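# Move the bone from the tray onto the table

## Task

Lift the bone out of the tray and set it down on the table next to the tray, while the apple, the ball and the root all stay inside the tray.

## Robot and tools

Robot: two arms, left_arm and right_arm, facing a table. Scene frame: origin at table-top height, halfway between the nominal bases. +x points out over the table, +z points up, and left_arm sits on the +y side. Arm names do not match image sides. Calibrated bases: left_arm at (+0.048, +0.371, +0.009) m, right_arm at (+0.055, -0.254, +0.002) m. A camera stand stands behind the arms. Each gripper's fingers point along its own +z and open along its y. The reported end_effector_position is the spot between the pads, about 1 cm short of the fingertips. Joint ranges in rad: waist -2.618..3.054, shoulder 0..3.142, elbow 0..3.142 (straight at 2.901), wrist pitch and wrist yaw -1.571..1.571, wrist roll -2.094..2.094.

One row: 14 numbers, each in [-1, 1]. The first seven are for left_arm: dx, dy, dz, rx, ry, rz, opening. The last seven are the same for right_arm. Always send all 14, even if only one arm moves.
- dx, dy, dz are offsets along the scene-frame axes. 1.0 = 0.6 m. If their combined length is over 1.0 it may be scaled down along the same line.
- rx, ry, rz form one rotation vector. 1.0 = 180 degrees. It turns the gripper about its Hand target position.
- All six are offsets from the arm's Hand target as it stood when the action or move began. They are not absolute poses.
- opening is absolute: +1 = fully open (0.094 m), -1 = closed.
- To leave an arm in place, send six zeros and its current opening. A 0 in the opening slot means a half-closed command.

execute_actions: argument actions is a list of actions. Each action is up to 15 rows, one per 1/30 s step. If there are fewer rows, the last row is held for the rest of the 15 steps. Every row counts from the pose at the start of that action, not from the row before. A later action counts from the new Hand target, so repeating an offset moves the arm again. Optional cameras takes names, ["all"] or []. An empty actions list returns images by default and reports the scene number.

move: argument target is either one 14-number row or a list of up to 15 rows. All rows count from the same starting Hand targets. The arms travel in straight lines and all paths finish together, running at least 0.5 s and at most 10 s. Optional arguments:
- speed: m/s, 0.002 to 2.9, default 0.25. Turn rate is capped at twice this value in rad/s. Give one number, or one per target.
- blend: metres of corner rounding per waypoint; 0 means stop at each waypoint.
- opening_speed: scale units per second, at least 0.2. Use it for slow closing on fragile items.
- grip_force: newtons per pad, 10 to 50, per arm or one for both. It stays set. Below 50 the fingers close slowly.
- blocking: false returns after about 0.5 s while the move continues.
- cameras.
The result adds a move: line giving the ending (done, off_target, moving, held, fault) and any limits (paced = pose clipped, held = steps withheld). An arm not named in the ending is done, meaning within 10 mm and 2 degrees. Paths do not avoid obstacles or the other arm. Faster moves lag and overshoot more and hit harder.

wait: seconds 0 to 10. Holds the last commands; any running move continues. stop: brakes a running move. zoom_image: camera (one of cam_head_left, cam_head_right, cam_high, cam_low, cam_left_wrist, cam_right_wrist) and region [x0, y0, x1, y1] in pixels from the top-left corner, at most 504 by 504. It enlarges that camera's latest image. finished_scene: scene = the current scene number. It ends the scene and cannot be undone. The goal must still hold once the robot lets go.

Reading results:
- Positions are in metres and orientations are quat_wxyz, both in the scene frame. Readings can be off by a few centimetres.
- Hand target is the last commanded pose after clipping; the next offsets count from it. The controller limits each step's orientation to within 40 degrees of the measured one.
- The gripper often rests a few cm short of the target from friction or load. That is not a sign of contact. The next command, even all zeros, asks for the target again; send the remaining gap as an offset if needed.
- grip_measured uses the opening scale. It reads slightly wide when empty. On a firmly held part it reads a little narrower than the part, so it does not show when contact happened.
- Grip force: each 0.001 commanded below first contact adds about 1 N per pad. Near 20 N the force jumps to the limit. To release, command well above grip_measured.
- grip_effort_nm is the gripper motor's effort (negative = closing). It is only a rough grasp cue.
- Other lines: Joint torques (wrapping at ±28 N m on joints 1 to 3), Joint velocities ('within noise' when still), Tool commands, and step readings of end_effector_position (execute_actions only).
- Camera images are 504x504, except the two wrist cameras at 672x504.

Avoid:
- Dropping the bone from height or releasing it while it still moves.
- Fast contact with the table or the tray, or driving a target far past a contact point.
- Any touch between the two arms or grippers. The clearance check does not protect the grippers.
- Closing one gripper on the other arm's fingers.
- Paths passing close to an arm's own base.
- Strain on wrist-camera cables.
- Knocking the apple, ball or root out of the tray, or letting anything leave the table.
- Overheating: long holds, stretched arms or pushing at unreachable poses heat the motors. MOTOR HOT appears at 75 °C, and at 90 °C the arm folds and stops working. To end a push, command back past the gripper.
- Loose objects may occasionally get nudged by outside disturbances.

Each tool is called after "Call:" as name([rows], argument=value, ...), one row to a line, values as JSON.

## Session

Call:
execute_actions(actions=[])

Scene clock: 0.00 s.
left_arm: end_effector_position=(+0.4176, +0.3820, +0.1462) grip_measured=+1.000 grip_effort_nm=n/a end_effector_quat_wxyz=(+0.677, -0.033, +0.735, +0.026) | right_arm: end_effector_position=(+0.4321, -0.2755, +0.1462) grip_measured=+1.000 grip_effort_nm=n/a end_effector_quat_wxyz=(+0.680, +0.051, +0.729, -0.055)
Joint positions: left_arm=[-0.015 1.511 0.18 1.247 -0.112 -0.016 0.094] | right_arm=[0.002 1.524 0.216 1.239 0.171 0.001 0.094]
Joint velocities: within noise
Joint torques (N m): no reading
Motor temperatures (°C): left_arm=[25 29 34 33 25 24 27] | right_arm=[25 30 35 26 25 23 25]
Heat: left arm: 34 °C; right arm: 35 °C.
Hand target: left_arm +0.4182, +0.3820, +0.1469; +0.677, -0.033, +0.735, +0.026 | right_arm +0.4338, -0.2756, +0.1539; +0.689, +0.052, +0.721, -0.054
Tool commands: left_gripper/opening=+1.0 right_gripper/opening=+1.0
camera_calibration:
cam_left_wrist: T_world_to_cam=[[-0.0270203, -0.9981, 0.0553749, 0.378098], [-0.659788, -0.0238082, -0.751075, 0.416334], [0.750966, -0.05683, -0.657891, -0.0775972], [0, 0, 0, 1]] pos_world=[0.343181, 0.382882, 0.24071]
cam_right_wrist: T_world_to_cam=[[-0.235146, -0.969446, 0.0698638, -0.184126], [-0.629427, 0.0971116, -0.770968, 0.437669], [0.740627, -0.225264, -0.633031, -0.169869], [0, 0, 0, 1]] pos_world=[0.357994, -0.259269, 0.24276]

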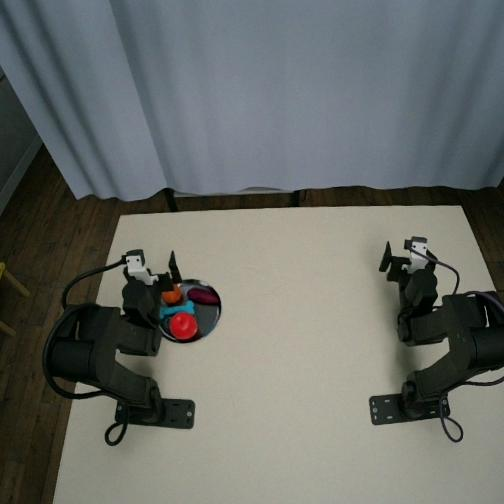

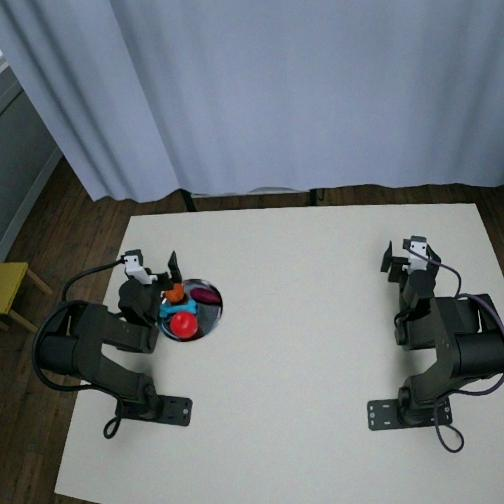

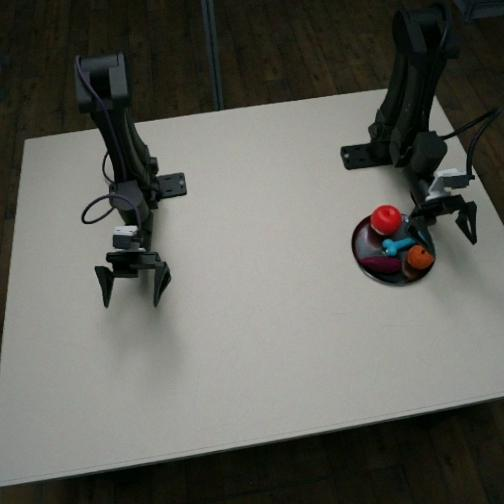

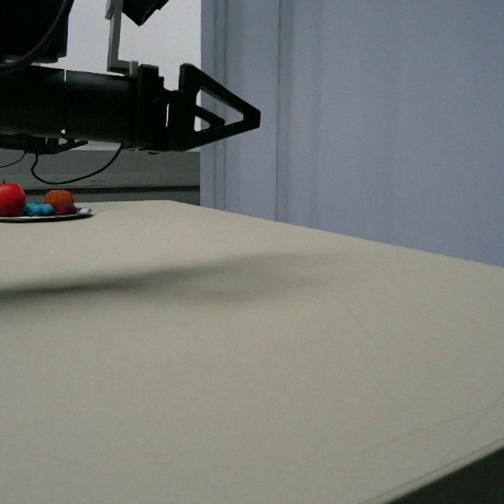

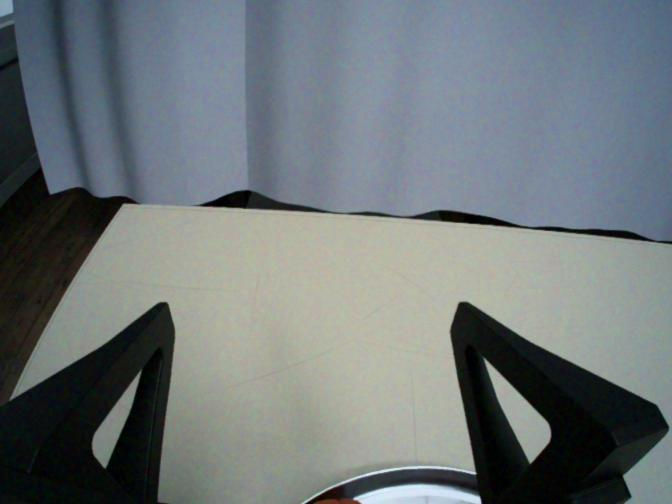

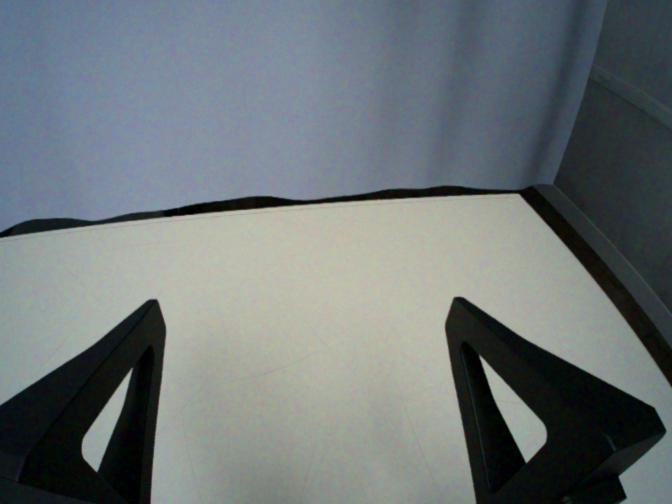

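Call:
zoom_image(camera="cam_high", region=[335, 190, 455, 300])

Call:
zoom_image(camera="cam_head_right", region=[130, 260, 250, 360])

Scaled by 4.200 from the camera's 504x504 image, which has a finer 720x720 frame.

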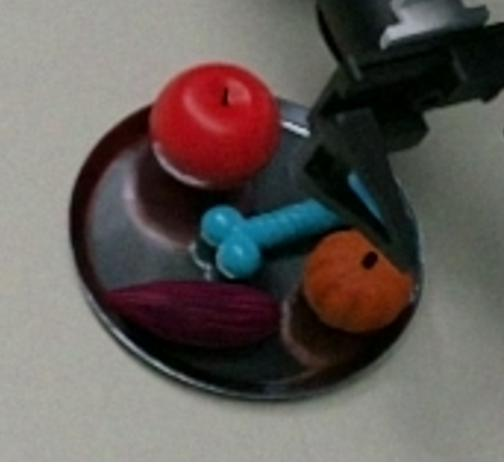

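Scaled by 4.200 from the camera's 504x504 image, which has a finer 720x720 frame.

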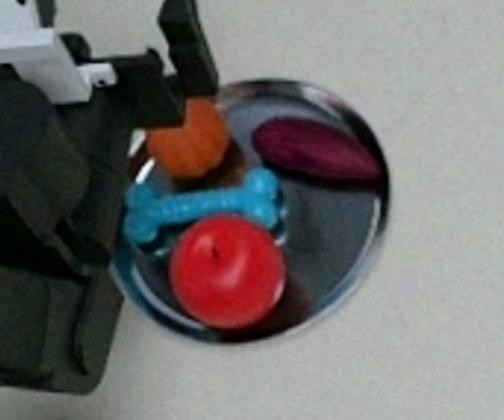

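Call:
move(target=[-0.1637,-0.1367,0.0302,0.3287,0.3974,-0.3916,-0.36, 0,0,0,0,0,0,1], speed=0.4, cameras=["cam_left_wrist","cam_high","cam_head_right"])

Call:
zoom_image(camera="cam_left_wrist", region=[120, 0, 560, 400])

Scene clock: 7.00 s.
left_arm: end_effector_position=(+0.3170, +0.3028, +0.1601) grip_measured=-0.358 grip_effort_nm=-0.14 end_effector_quat_wxyz=(-0.002, +0.660, +0.751, +0.000) | right_arm: end_effector_position=(+0.4321, -0.2755, +0.1462) grip_measured=+1.000 grip_effort_nm=0.02 end_effector_quat_wxyz=(+0.680, +0.051, +0.729, -0.055)
Joint positions: left_arm=[-0.241 1.599 1.437 -1.411 -0.002 1.189 0.03] | right_arm=[0.002 1.524 0.216 1.239 0.171 0.001 0.094]
Joint torques (N m): left_arm=[-0.59 -6.5 9.99 0.09 0 0.1] | right_arm=[0.05 -5.04 4.89 1.72 0.02 0]
Heat: left arm: 35 °C; right arm: 36 °C.
Hand target: left_arm +0.3200, +0.3000, +0.1650; +0.000, +0.667, +0.745, +0.001 | right_arm +0.4338, -0.2756, +0.1539; +0.689, +0.052, +0.721, -0.054
Off the commanded pose: left_arm 0.006 m, 1 deg | right_arm 0.008 m, 1 deg.
move: done
camera_calibration:
cam_left_wrist: T_world_to_cam=[[-0.979198, -0.165934, 0.116777, 0.33549], [-0.0643276, 0.799703, 0.596939, -0.295386], [-0.192439, 0.57701, -0.793742, 0.131493], [0, 0, 0, 1]] pos_world=[0.334814, 0.216018, 0.241521]
Images, in order (width x height): cam_head_right 504x504, cam_high 504x504, cam_left_wrist 672x504.

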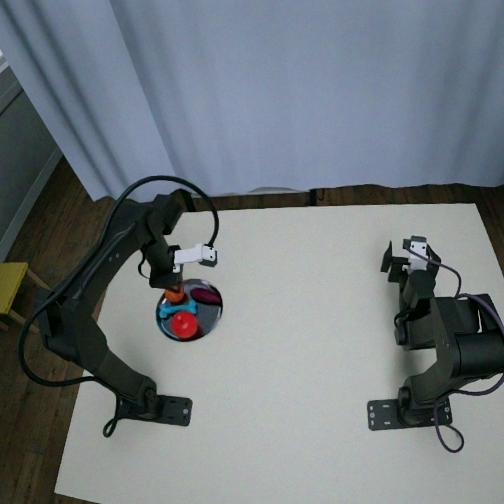

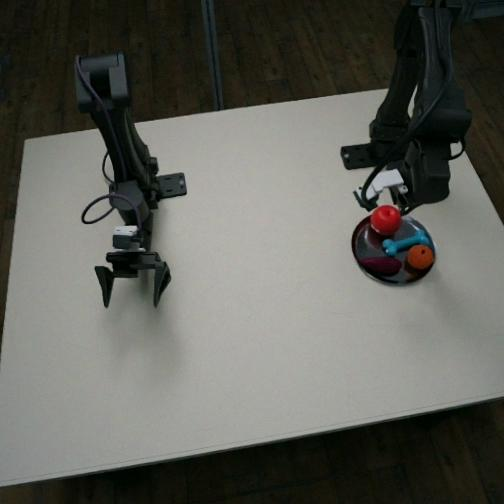

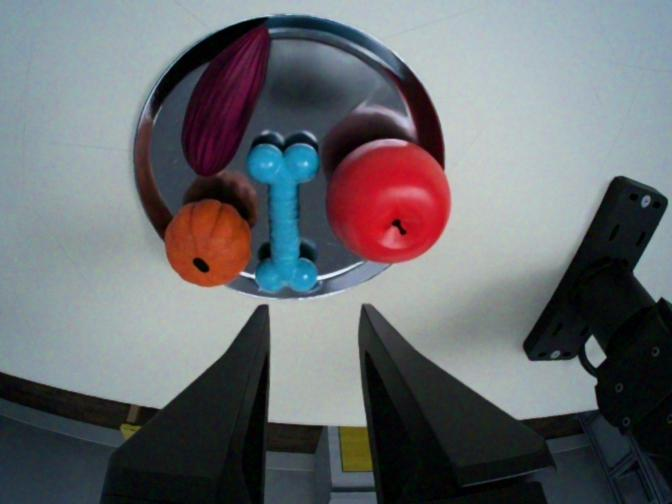

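Scaled by 1.145 from the camera's 672x504 image, which has a finer 960x720 frame.

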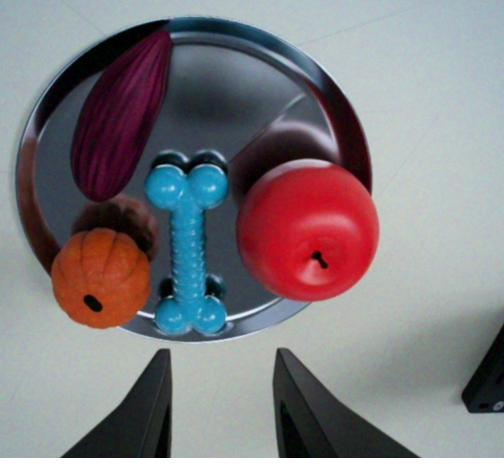

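Call:
move(target=[-0.0025,0.13,-0.1617,0,0,-0.002,-0.46, 0,0,0,0,0,0,1], speed=0.2, grip_force=[30,50], cameras=["cam_left_wrist"])

Call:
zoom_image(camera="cam_left_wrist", region=[100, 50, 560, 450])

Scene clock: 14.30 s.
left_arm: end_effector_position=(+0.3224, +0.3783, +0.0740) grip_measured=-0.458 grip_effort_nm=-0.14 end_effector_quat_wxyz=(+0.003, +0.667, +0.745, +0.010) | right_arm: end_effector_position=(+0.4321, -0.2755, +0.1462) grip_measured=+1.000 grip_effort_nm=0.02 end_effector_quat_wxyz=(+0.680, +0.051, +0.729, -0.055)
Joint positions: left_arm=[0.028 1.598 1.091 -1.046 -0.012 1.475 0.025] | right_arm=[0.002 1.524 0.216 1.239 0.171 0.001 0.094]
Joint torques (N m): left_arm=[0.47 -6.74 5.59 0.32 0.1 0.09] | right_arm=[0.05 -5.04 4.89 1.72 0.01 0]
Heat: left arm: 36 °C; right arm: 36 °C.
Hand target: left_arm +0.3185, +0.3780, +0.0681; +0.000, +0.669, +0.743, +0.001 | right_arm +0.4338, -0.2756, +0.1539; +0.689, +0.052, +0.721, -0.054
Off the commanded pose: left_arm 0.007 m, 1 deg | right_arm 0.008 m, 1 deg.
grip_force (N): 30, 50
move: done
camera_calibration:
cam_left_wrist: T_world_to_cam=[[-0.984053, -0.149839, 0.0958552, 0.360451], [-0.0622752, 0.794997, 0.603408, -0.303493], [-0.166619, 0.587816, -0.791651, 0.00805302], [0, 0, 0, 1]] pos_world=[0.337144, 0.290552, 0.154954]
Images, in order (width x height): cam_left_wrist 672x504.

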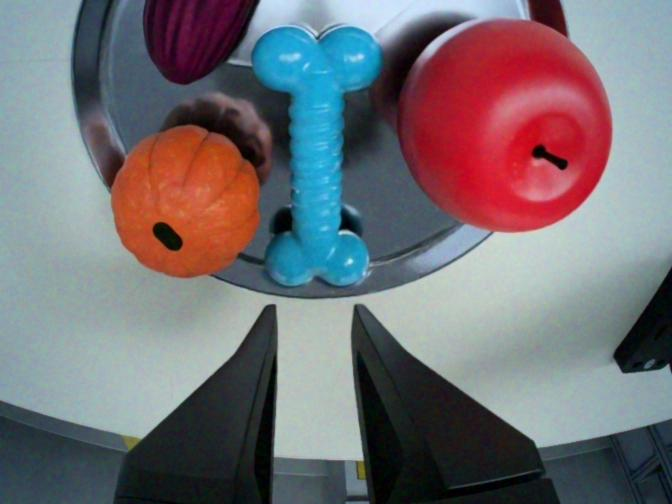

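Scaled by 1.096 from the camera's 672x504 image, which has a finer 960x720 frame.

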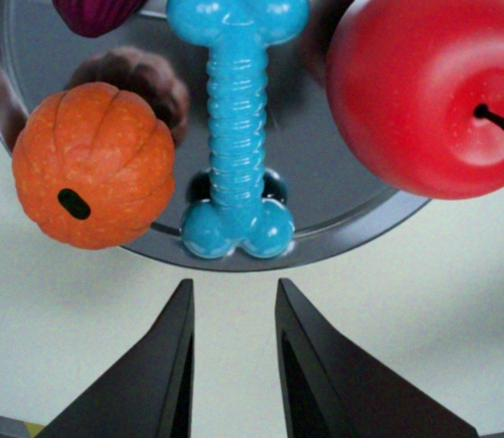

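Call:
move(target=[-0.0072,-0.0013,-0.0517,0,0,0.002,-0.46, 0,0,0,0,0,0,1], speed=0.12, cameras=["cam_left_wrist"])

Call:
zoom_image(camera="cam_left_wrist", region=[100, 50, 560, 450])

Scene clock: 17.60 s.
left_arm: end_effector_position=(+0.3184, +0.3783, +0.0431) grip_measured=-0.458 grip_effort_nm=-0.14 end_effector_quat_wxyz=(+0.003, +0.667, +0.745, +0.011) | right_arm: end_effector_position=(+0.4321, -0.2755, +0.1462) grip_measured=+1.000 grip_effort_nm=0.02 end_effector_quat_wxyz=(+0.680, +0.051, +0.729, -0.055)
Joint positions: left_arm=[0.028 1.622 0.986 -0.916 -0.012 1.475 0.025] | right_arm=[0.002 1.524 0.216 1.239 0.171 0.001 0.094]
Joint torques (N m): left_arm=[0.27 -6.5 5.5 0.33 0.09 0.02] | right_arm=[0.03 -5.03 4.89 1.72 0.02 0]
Heat: left arm: 35 °C; right arm: 36 °C.
Hand target: left_arm +0.3141, +0.3772, +0.0370; +0.000, +0.667, +0.745, +0.001 | right_arm +0.4338, -0.2756, +0.1539; +0.689, +0.052, +0.721, -0.054
Off the commanded pose: left_arm 0.008 m, 1 deg | right_arm 0.008 m, 1 deg.
grip_force (N): 30, 50
move: done
camera_calibration:
cam_left_wrist: T_world_to_cam=[[-0.984285, -0.149034, 0.0947188, 0.359256], [-0.0623271, 0.795068, 0.603309, -0.28502], [-0.165222, 0.587925, -0.791863, -0.0175189], [0, 0, 0, 1]] pos_world=[0.332951, 0.290452, 0.124055]
Images, in order (width x height): cam_left_wrist 672x504.

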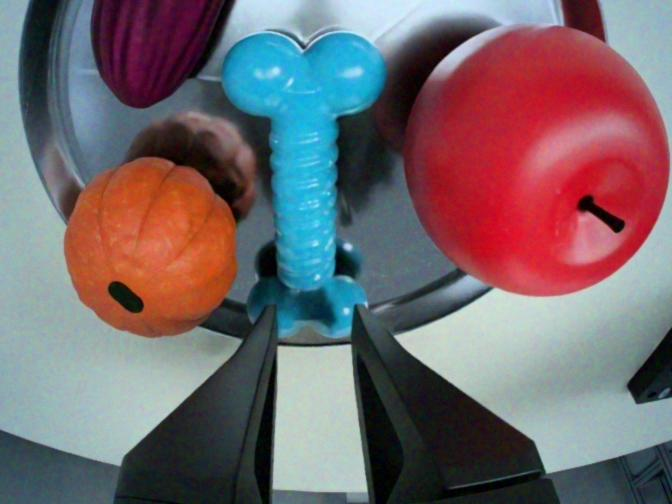

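Scaled by 1.096 from the camera's 672x504 image, which has a finer 960x720 frame.

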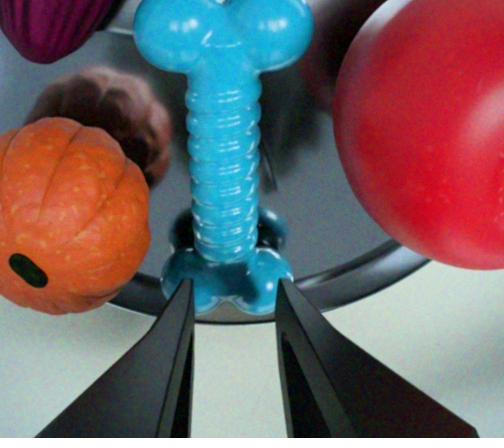

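Call:
move([
  [0.0013,-0.0002,-0.03,0,0,0,-0.46, 0,0,0,0,0,0,1],
  [0.0013,-0.0002,-0.03,0,0,0,-0.72, 0,0,0,0,0,0,1],
  [0.008,-0.0002,0.02,0,0,0,-0.72, 0,0,0,0,0,0,1],
  [0.008,-0.0002,0.15,0,0,0,-0.72, 0,0,0,0,0,0,1],
], speed=[0.08,0.05,0.06,0.15], blend=[0,0,0.01,0], opening_speed=0.35, cameras=["cam_left_wrist","cam_high"])

Scene clock: 23.17 s.
left_arm: end_effector_position=(+0.3171, +0.3774, +0.1173) grip_measured=-0.718 grip_effort_nm=-0.14 end_effector_quat_wxyz=(-0.009, +0.667, +0.745, -0.004) | right_arm: end_effector_position=(+0.4321, -0.2755, +0.1462) grip_measured=+1.000 grip_effort_nm=0.02 end_effector_quat_wxyz=(+0.680, +0.051, +0.729, -0.055)
Joint positions: left_arm=[0.028 1.583 1.251 -1.257 -0.007 1.475 0.013] | right_arm=[0.002 1.524 0.216 1.239 0.171 0.001 0.094]
Joint torques (N m): left_arm=[0.2 -8.55 9.22 0 0.05 0.01] | right_arm=[0.03 -5.04 4.89 1.71 0.02 0]
Heat: left arm: 35 °C; right arm: 36 °C.
Hand target: left_arm +0.3189, +0.3771, +0.1270; +0.000, +0.667, +0.745, +0.001 | right_arm +0.4338, -0.2756, +0.1539; +0.689, +0.052, +0.721, -0.054
Off the commanded pose: left_arm 0.010 m, 1 deg | right_arm 0.008 m, 1 deg.
grip_force (N): 30, 50
move: done
camera_calibration:
cam_left_wrist: T_world_to_cam=[[-0.979942, -0.148446, 0.132956, 0.344708], [-0.0393451, 0.798159, 0.601161, -0.33737], [-0.19536, 0.583872, -0.78799, 0.0520908], [0, 0, 0, 1]] pos_world=[0.334696, 0.290031, 0.19803]
Images, in order (width x height): cam_high 504x504, cam_left_wrist 672x504.

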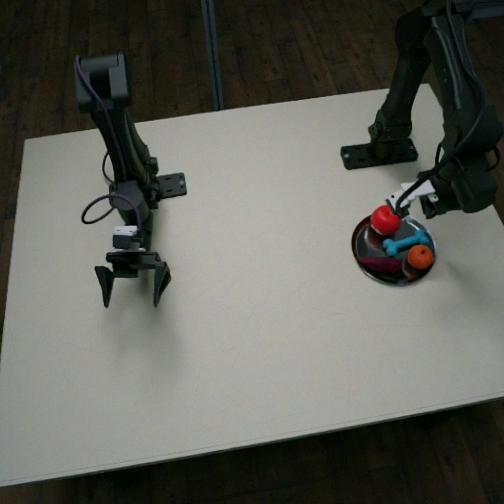

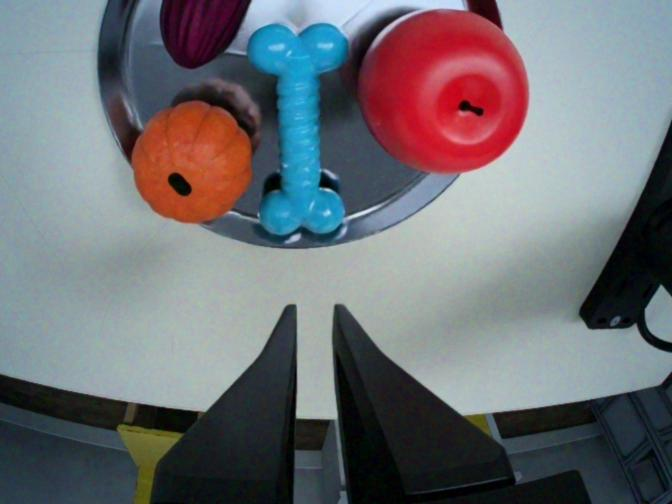

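Call:
move(target=[-0.0063,-0.0042,-0.1517,0,0,0.0067,-0.42, 0,0,0,0,0,0,1], speed=0.15, cameras=["cam_left_wrist"])

Call:
zoom_image(camera="cam_left_wrist", region=[200, 0, 420, 350])

Scene clock: 32.97 s.
left_arm: end_effector_position=(+0.3186, +0.3775, +0.0410) grip_measured=-0.422 grip_effort_nm=0.07 end_effector_quat_wxyz=(+0.003, +0.659, +0.752, +0.007) | right_arm: end_effector_position=(+0.4321, -0.2755, +0.1462) grip_measured=+1.000 grip_effort_nm=0.02 end_effector_quat_wxyz=(+0.680, +0.051, +0.729, -0.055)
Joint positions: left_arm=[0.028 1.63 0.986 -0.912 -0.007 1.452 0.027] | right_arm=[0.002 1.524 0.216 1.239 0.171 0.001 0.094]
Joint torques (N m): left_arm=[-0.59 -6.76 5.61 0.34 0.05 -0.06] | right_arm=[0.05 -5.05 4.89 1.71 0.02 0]
Heat: left arm: 36 °C; right arm: 36 °C.
Hand target: left_arm +0.3151, +0.3746, +0.0359; +0.000, +0.659, +0.752, +0.001 | right_arm +0.4338, -0.2756, +0.1539; +0.689, +0.052, +0.721, -0.054
Off the commanded pose: left_arm 0.007 m, 1 deg | right_arm 0.008 m, 1 deg.
grip_force (N): 30, 50
move: done
camera_calibration:
cam_left_wrist: T_world_to_cam=[[-0.980207, -0.171008, 0.0997496, 0.366276], [-0.0779322, 0.796471, 0.599633, -0.278461], [-0.18199, 0.579991, -0.794034, -0.0102007], [0, 0, 0, 1]] pos_world=[0.335469, 0.290339, 0.122339]
Images, in order (width x height): cam_left_wrist 672x504.

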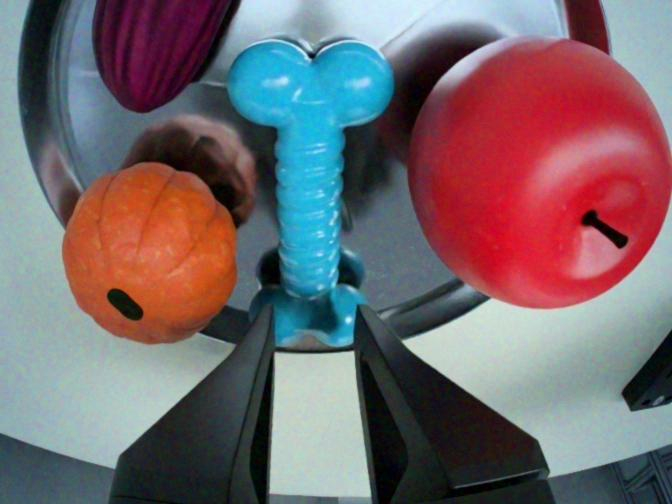

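Scaled by 1.440 from the camera's 672x504 image, which has a finer 960x720 frame.

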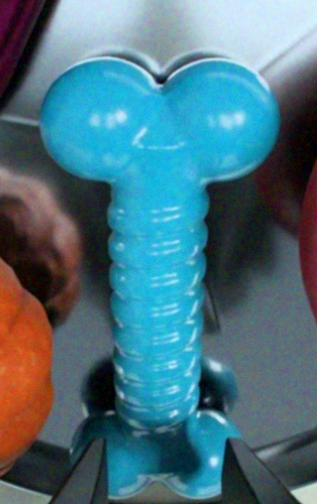

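Call:
move([
  [0.002,0.0003,-0.0375,0,0,0,-0.42, 0,0,0,0,0,0,1],
  [0.002,0.0003,-0.0375,0,0,0,-0.72, 0,0,0,0,0,0,1],
], speed=[0.08,0.05], opening_speed=0.35, cameras=["cam_left_wrist"])

Scene clock: 36.27 s.
left_arm: end_effector_position=(+0.3214, +0.3755, +0.0219) grip_measured=-0.620 grip_effort_nm=-0.68 end_effector_quat_wxyz=(+0.009, +0.659, +0.752, +0.007) | right_arm: end_effector_position=(+0.4321, -0.2755, +0.1462) grip_measured=+1.000 grip_effort_nm=0.02 end_effector_quat_wxyz=(+0.680, +0.051, +0.729, -0.055)
Joint positions: left_arm=[0.026 1.667 0.942 -0.824 0.002 1.452 0.018] | right_arm=[0.002 1.524 0.216 1.239 0.171 0.001 0.094]
Joint torques (N m): left_arm=[-0.44 -6.26 5 0.41 -0.04 -0.05] | right_arm=[0.05 -5.04 4.88 1.72 0.02 -0.01]
Heat: left arm: 36 °C; right arm: 36 °C.
Hand target: left_arm +0.3164, +0.3747, +0.0134; +0.000, +0.659, +0.752, +0.001 | right_arm +0.4338, -0.2756, +0.1539; +0.689, +0.052, +0.721, -0.054
Off the commanded pose: left_arm 0.010 m, 1 deg | right_arm 0.008 m, 1 deg.
grip_force (N): 30, 50
move: done
camera_calibration:
cam_left_wrist: T_world_to_cam=[[-0.981058, -0.169545, 0.0936977, 0.370484], [-0.0820762, 0.801945, 0.591733, -0.265823], [-0.175466, 0.572834, -0.80067, -0.0230646], [0, 0, 0, 1]] pos_world=[0.337602, 0.289201, 0.104115]
Images, in order (width x height): cam_left_wrist 672x504.

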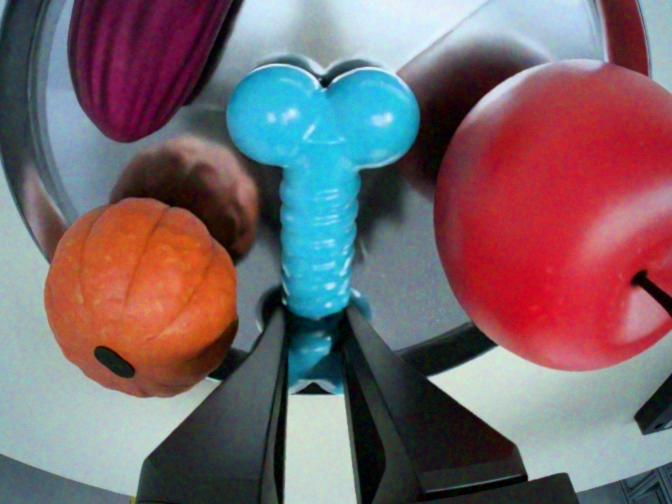

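Call:
move([
  [0.005,0,0.05,0,0,0,-0.72, 0,0,0,0,0,0,1],
  [0.005,0,0.19,0,0,0,-0.72, 0,0,0,0,0,0,1],
  [0.031,-0.3912,0.19,0,0,0,-0.72, 0,0,0,0,0,0,1],
  [0.031,-0.3912,0.063,0,0,0,-0.72, 0,0,0,0,0,0,1],
], speed=[0.06,0.15,0.3,0.15], blend=[0.01,0.03,0.03,0], cameras=["cam_left_wrist","cam_high","cam_low"])

Scene clock: 40.27 s.
left_arm: end_effector_position=(+0.3347, +0.1397, +0.0563) grip_measured=-0.622 grip_effort_nm=-0.70 end_effector_quat_wxyz=(+0.001, +0.662, +0.749, +0.002) | right_arm: end_effector_position=(+0.4321, -0.2755, +0.1462) grip_measured=+1.000 grip_effort_nm=0.02 end_effector_quat_wxyz=(+0.680, +0.051, +0.729, -0.055)
Joint positions: left_arm=[-0.67 1.976 1.484 -1.076 -0.004 0.764 0.018] | right_arm=[0.002 1.524 0.216 1.239 0.171 0.001 0.094]
Joint velocities: left_arm=[within noise] | right_arm=[0.007 -0.002 0.002 -0.037 -0.168 0.051 0]
Joint torques (N m): left_arm=[0.2 -10.77 6.12 0.36 0.02 -0.07] | right_arm=[0.03 -5.04 4.89 1.71 0.01 0]
Heat: left arm: 36 °C; right arm: 36 °C.
Hand target: left_arm +0.3349, +0.1400, +0.0513; +0.000, +0.659, +0.752, +0.001 | right_arm +0.4338, -0.2756, +0.1539; +0.689, +0.052, +0.721, -0.054
Off the commanded pose: left_arm 0.005 m, 1 deg | right_arm 0.008 m, 1 deg.
grip_force (N): 30, 50
move: done
camera_calibration:
cam_left_wrist: T_world_to_cam=[[-0.980862, -0.160559, 0.110139, 0.338119], [-0.0640987, 0.800423, 0.595999, -0.10194], [-0.183851, 0.577533, -0.795396, 0.143834], [0, 0, 0, 1]] pos_world=[0.351558, 0.0528138, 0.137921]
Images, in order (width x height): cam_high 504x504, cam_low 504x504, cam_left_wrist 672x504.

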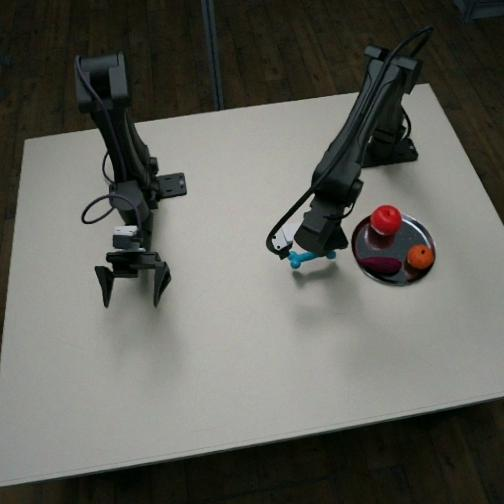

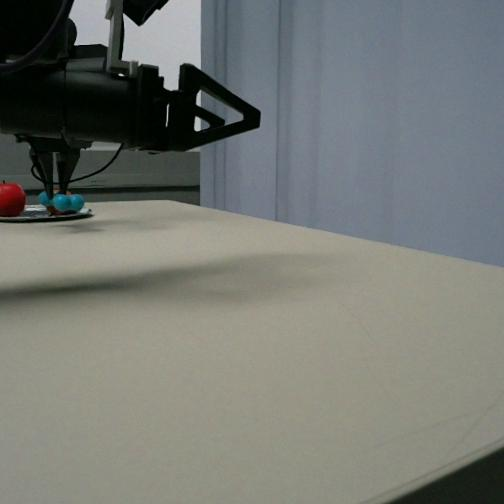

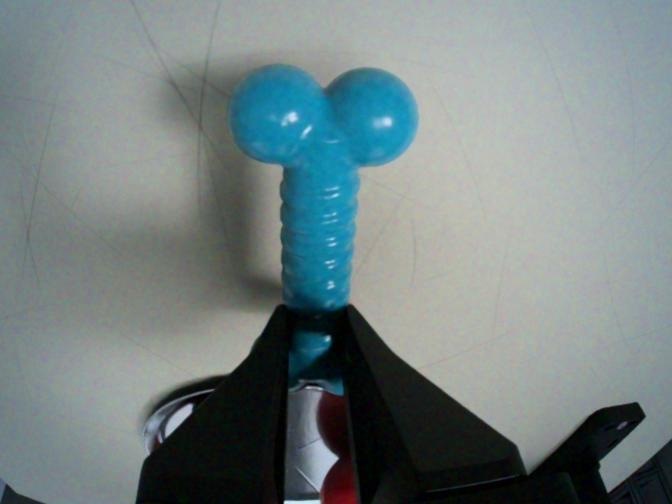

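Call:
move([
  [0,0,-0.05,0,0,0,-0.72, 0,0,0,0,0,0,1],
  [0,0,-0.0658,0,0,0,-0.72, 0,0,0,0,0,0,1],
], speed=[0.1,0.03], blend=[0.004,0], cameras=["cam_left_wrist"])

Scene clock: 41.77 s.
left_arm: end_effector_position=(+0.3334, +0.1407, +0.0224) grip_measured=-0.622 grip_effort_nm=-0.70 end_effector_quat_wxyz=(-0.001, +0.662, +0.749, +0.002) | right_arm: end_effector_position=(+0.4321, -0.2755, +0.1462) grip_measured=+1.000 grip_effort_nm=0.02 end_effector_quat_wxyz=(+0.680, +0.051, +0.729, -0.055)
Joint positions: left_arm=[-0.67 2.014 1.398 -0.956 -0.004 0.764 0.018] | right_arm=[0.002 1.524 0.216 1.239 0.171 0.001 0.094]
Joint torques (N m): left_arm=[0.21 -9.98 5.31 0.59 0.02 -0.06] | right_arm=[0.05 -5.03 4.9 1.71 0.01 0]
Heat: left arm: 35 °C; right arm: 36 °C.
Hand target: left_arm +0.3348, +0.1400, +0.0117; +0.000, +0.659, +0.752, +0.001 | right_arm +0.4338, -0.2756, +0.1539; +0.689, +0.052, +0.721, -0.054
Off the commanded pose: left_arm 0.011 m, 1 deg | right_arm 0.008 m, 1 deg.
grip_force (N): 30, 50
move: off_target (left_arm)
camera_calibration:
cam_left_wrist: T_world_to_cam=[[-0.980487, -0.160922, 0.112911, 0.340621], [-0.0622152, 0.798863, 0.598287, -0.0830883], [-0.186478, 0.579588, -0.793287, 0.116575], [0, 0, 0, 1]] pos_world=[0.350544, 0.0536245, 0.103728]
Images, in order (width x height): cam_left_wrist 672x504.

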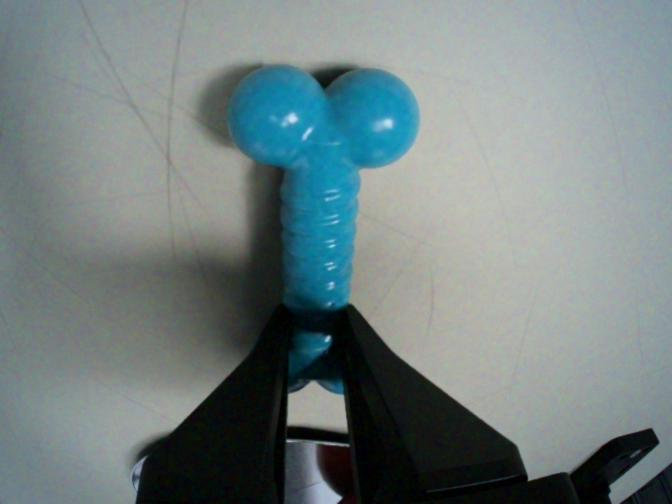

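Call:
move([
  [0,0,0.008,0,0,0,-0.72, 0,0,0,0,0,0,1],
  [0,0,0.008,0,0,0,-0.25, 0,0,0,0,0,0,1],
  [0,0,0.15,0,0,0,-0.25, 0,0,0,0,0,0,1],
], speed=[0.03,0.03,0.12], opening_speed=0.8, cameras=["cam_left_wrist","cam_low","cam_high"])

Scene clock: 45.60 s.
left_arm: end_effector_position=(+0.3310, +0.1426, +0.0883) grip_measured=-0.252 grip_effort_nm=0.07 end_effector_quat_wxyz=(-0.017, +0.662, +0.749, +0.001) | right_arm: end_effector_position=(+0.4321, -0.2755, +0.1462) grip_measured=+1.000 grip_effort_nm=0.02 end_effector_quat_wxyz=(+0.680, +0.051, +0.729, -0.055)
Joint positions: left_arm=[-0.67 1.97 1.604 -1.238 -0.004 0.764 0.035] | right_arm=[0.002 1.524 0.216 1.239 0.171 0.001 0.094]
Joint torques (N m): left_arm=[0.21 -13.2 9.31 0.04 0.03 -0.06] | right_arm=[0.03 -5.03 4.88 1.71 0.01 -0.01]
Heat: left arm: 35 °C; right arm: 36 °C.
Hand target: left_arm +0.3349, +0.1400, +0.1019; +0.000, +0.659, +0.752, +0.001 | right_arm +0.4338, -0.2756, +0.1539; +0.689, +0.052, +0.721, -0.054
Off the commanded pose: left_arm 0.014 m, 2 deg | right_arm 0.008 m, 1 deg.
grip_force (N): 30, 50
move: off_target (left_arm)
camera_calibration:
cam_left_wrist: T_world_to_cam=[[-0.977371, -0.163752, 0.133907, 0.32865], [-0.0474171, 0.786524, 0.615736, -0.128937], [-0.206149, 0.595453, -0.776491, 0.169993], [0, 0, 0, 1]] pos_world=[0.350143, 0.0540067, 0.167381]
Images, in order (width x height): cam_high 504x504, cam_low 504x504, cam_left_wrist 672x504.

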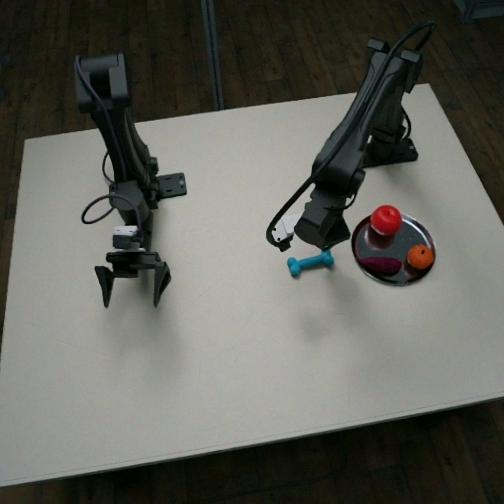

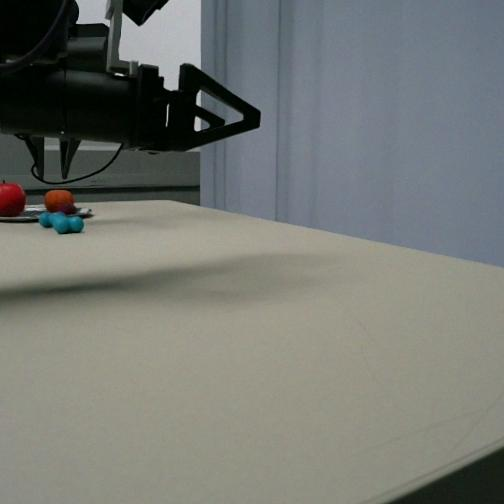

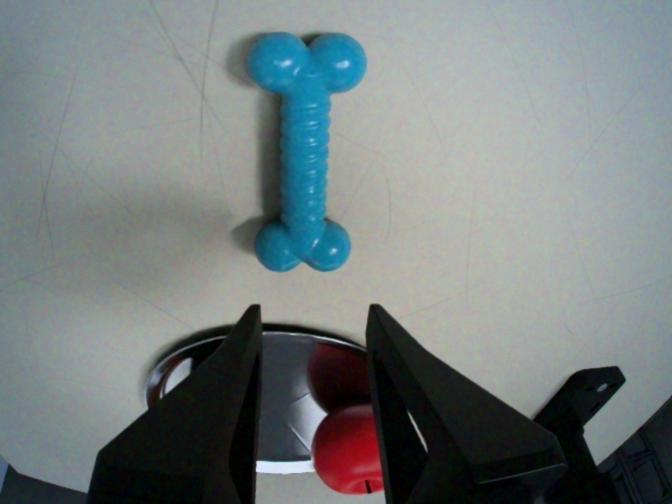

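Call:
finished_scene(scene=2)

The scene is finished: the task was done.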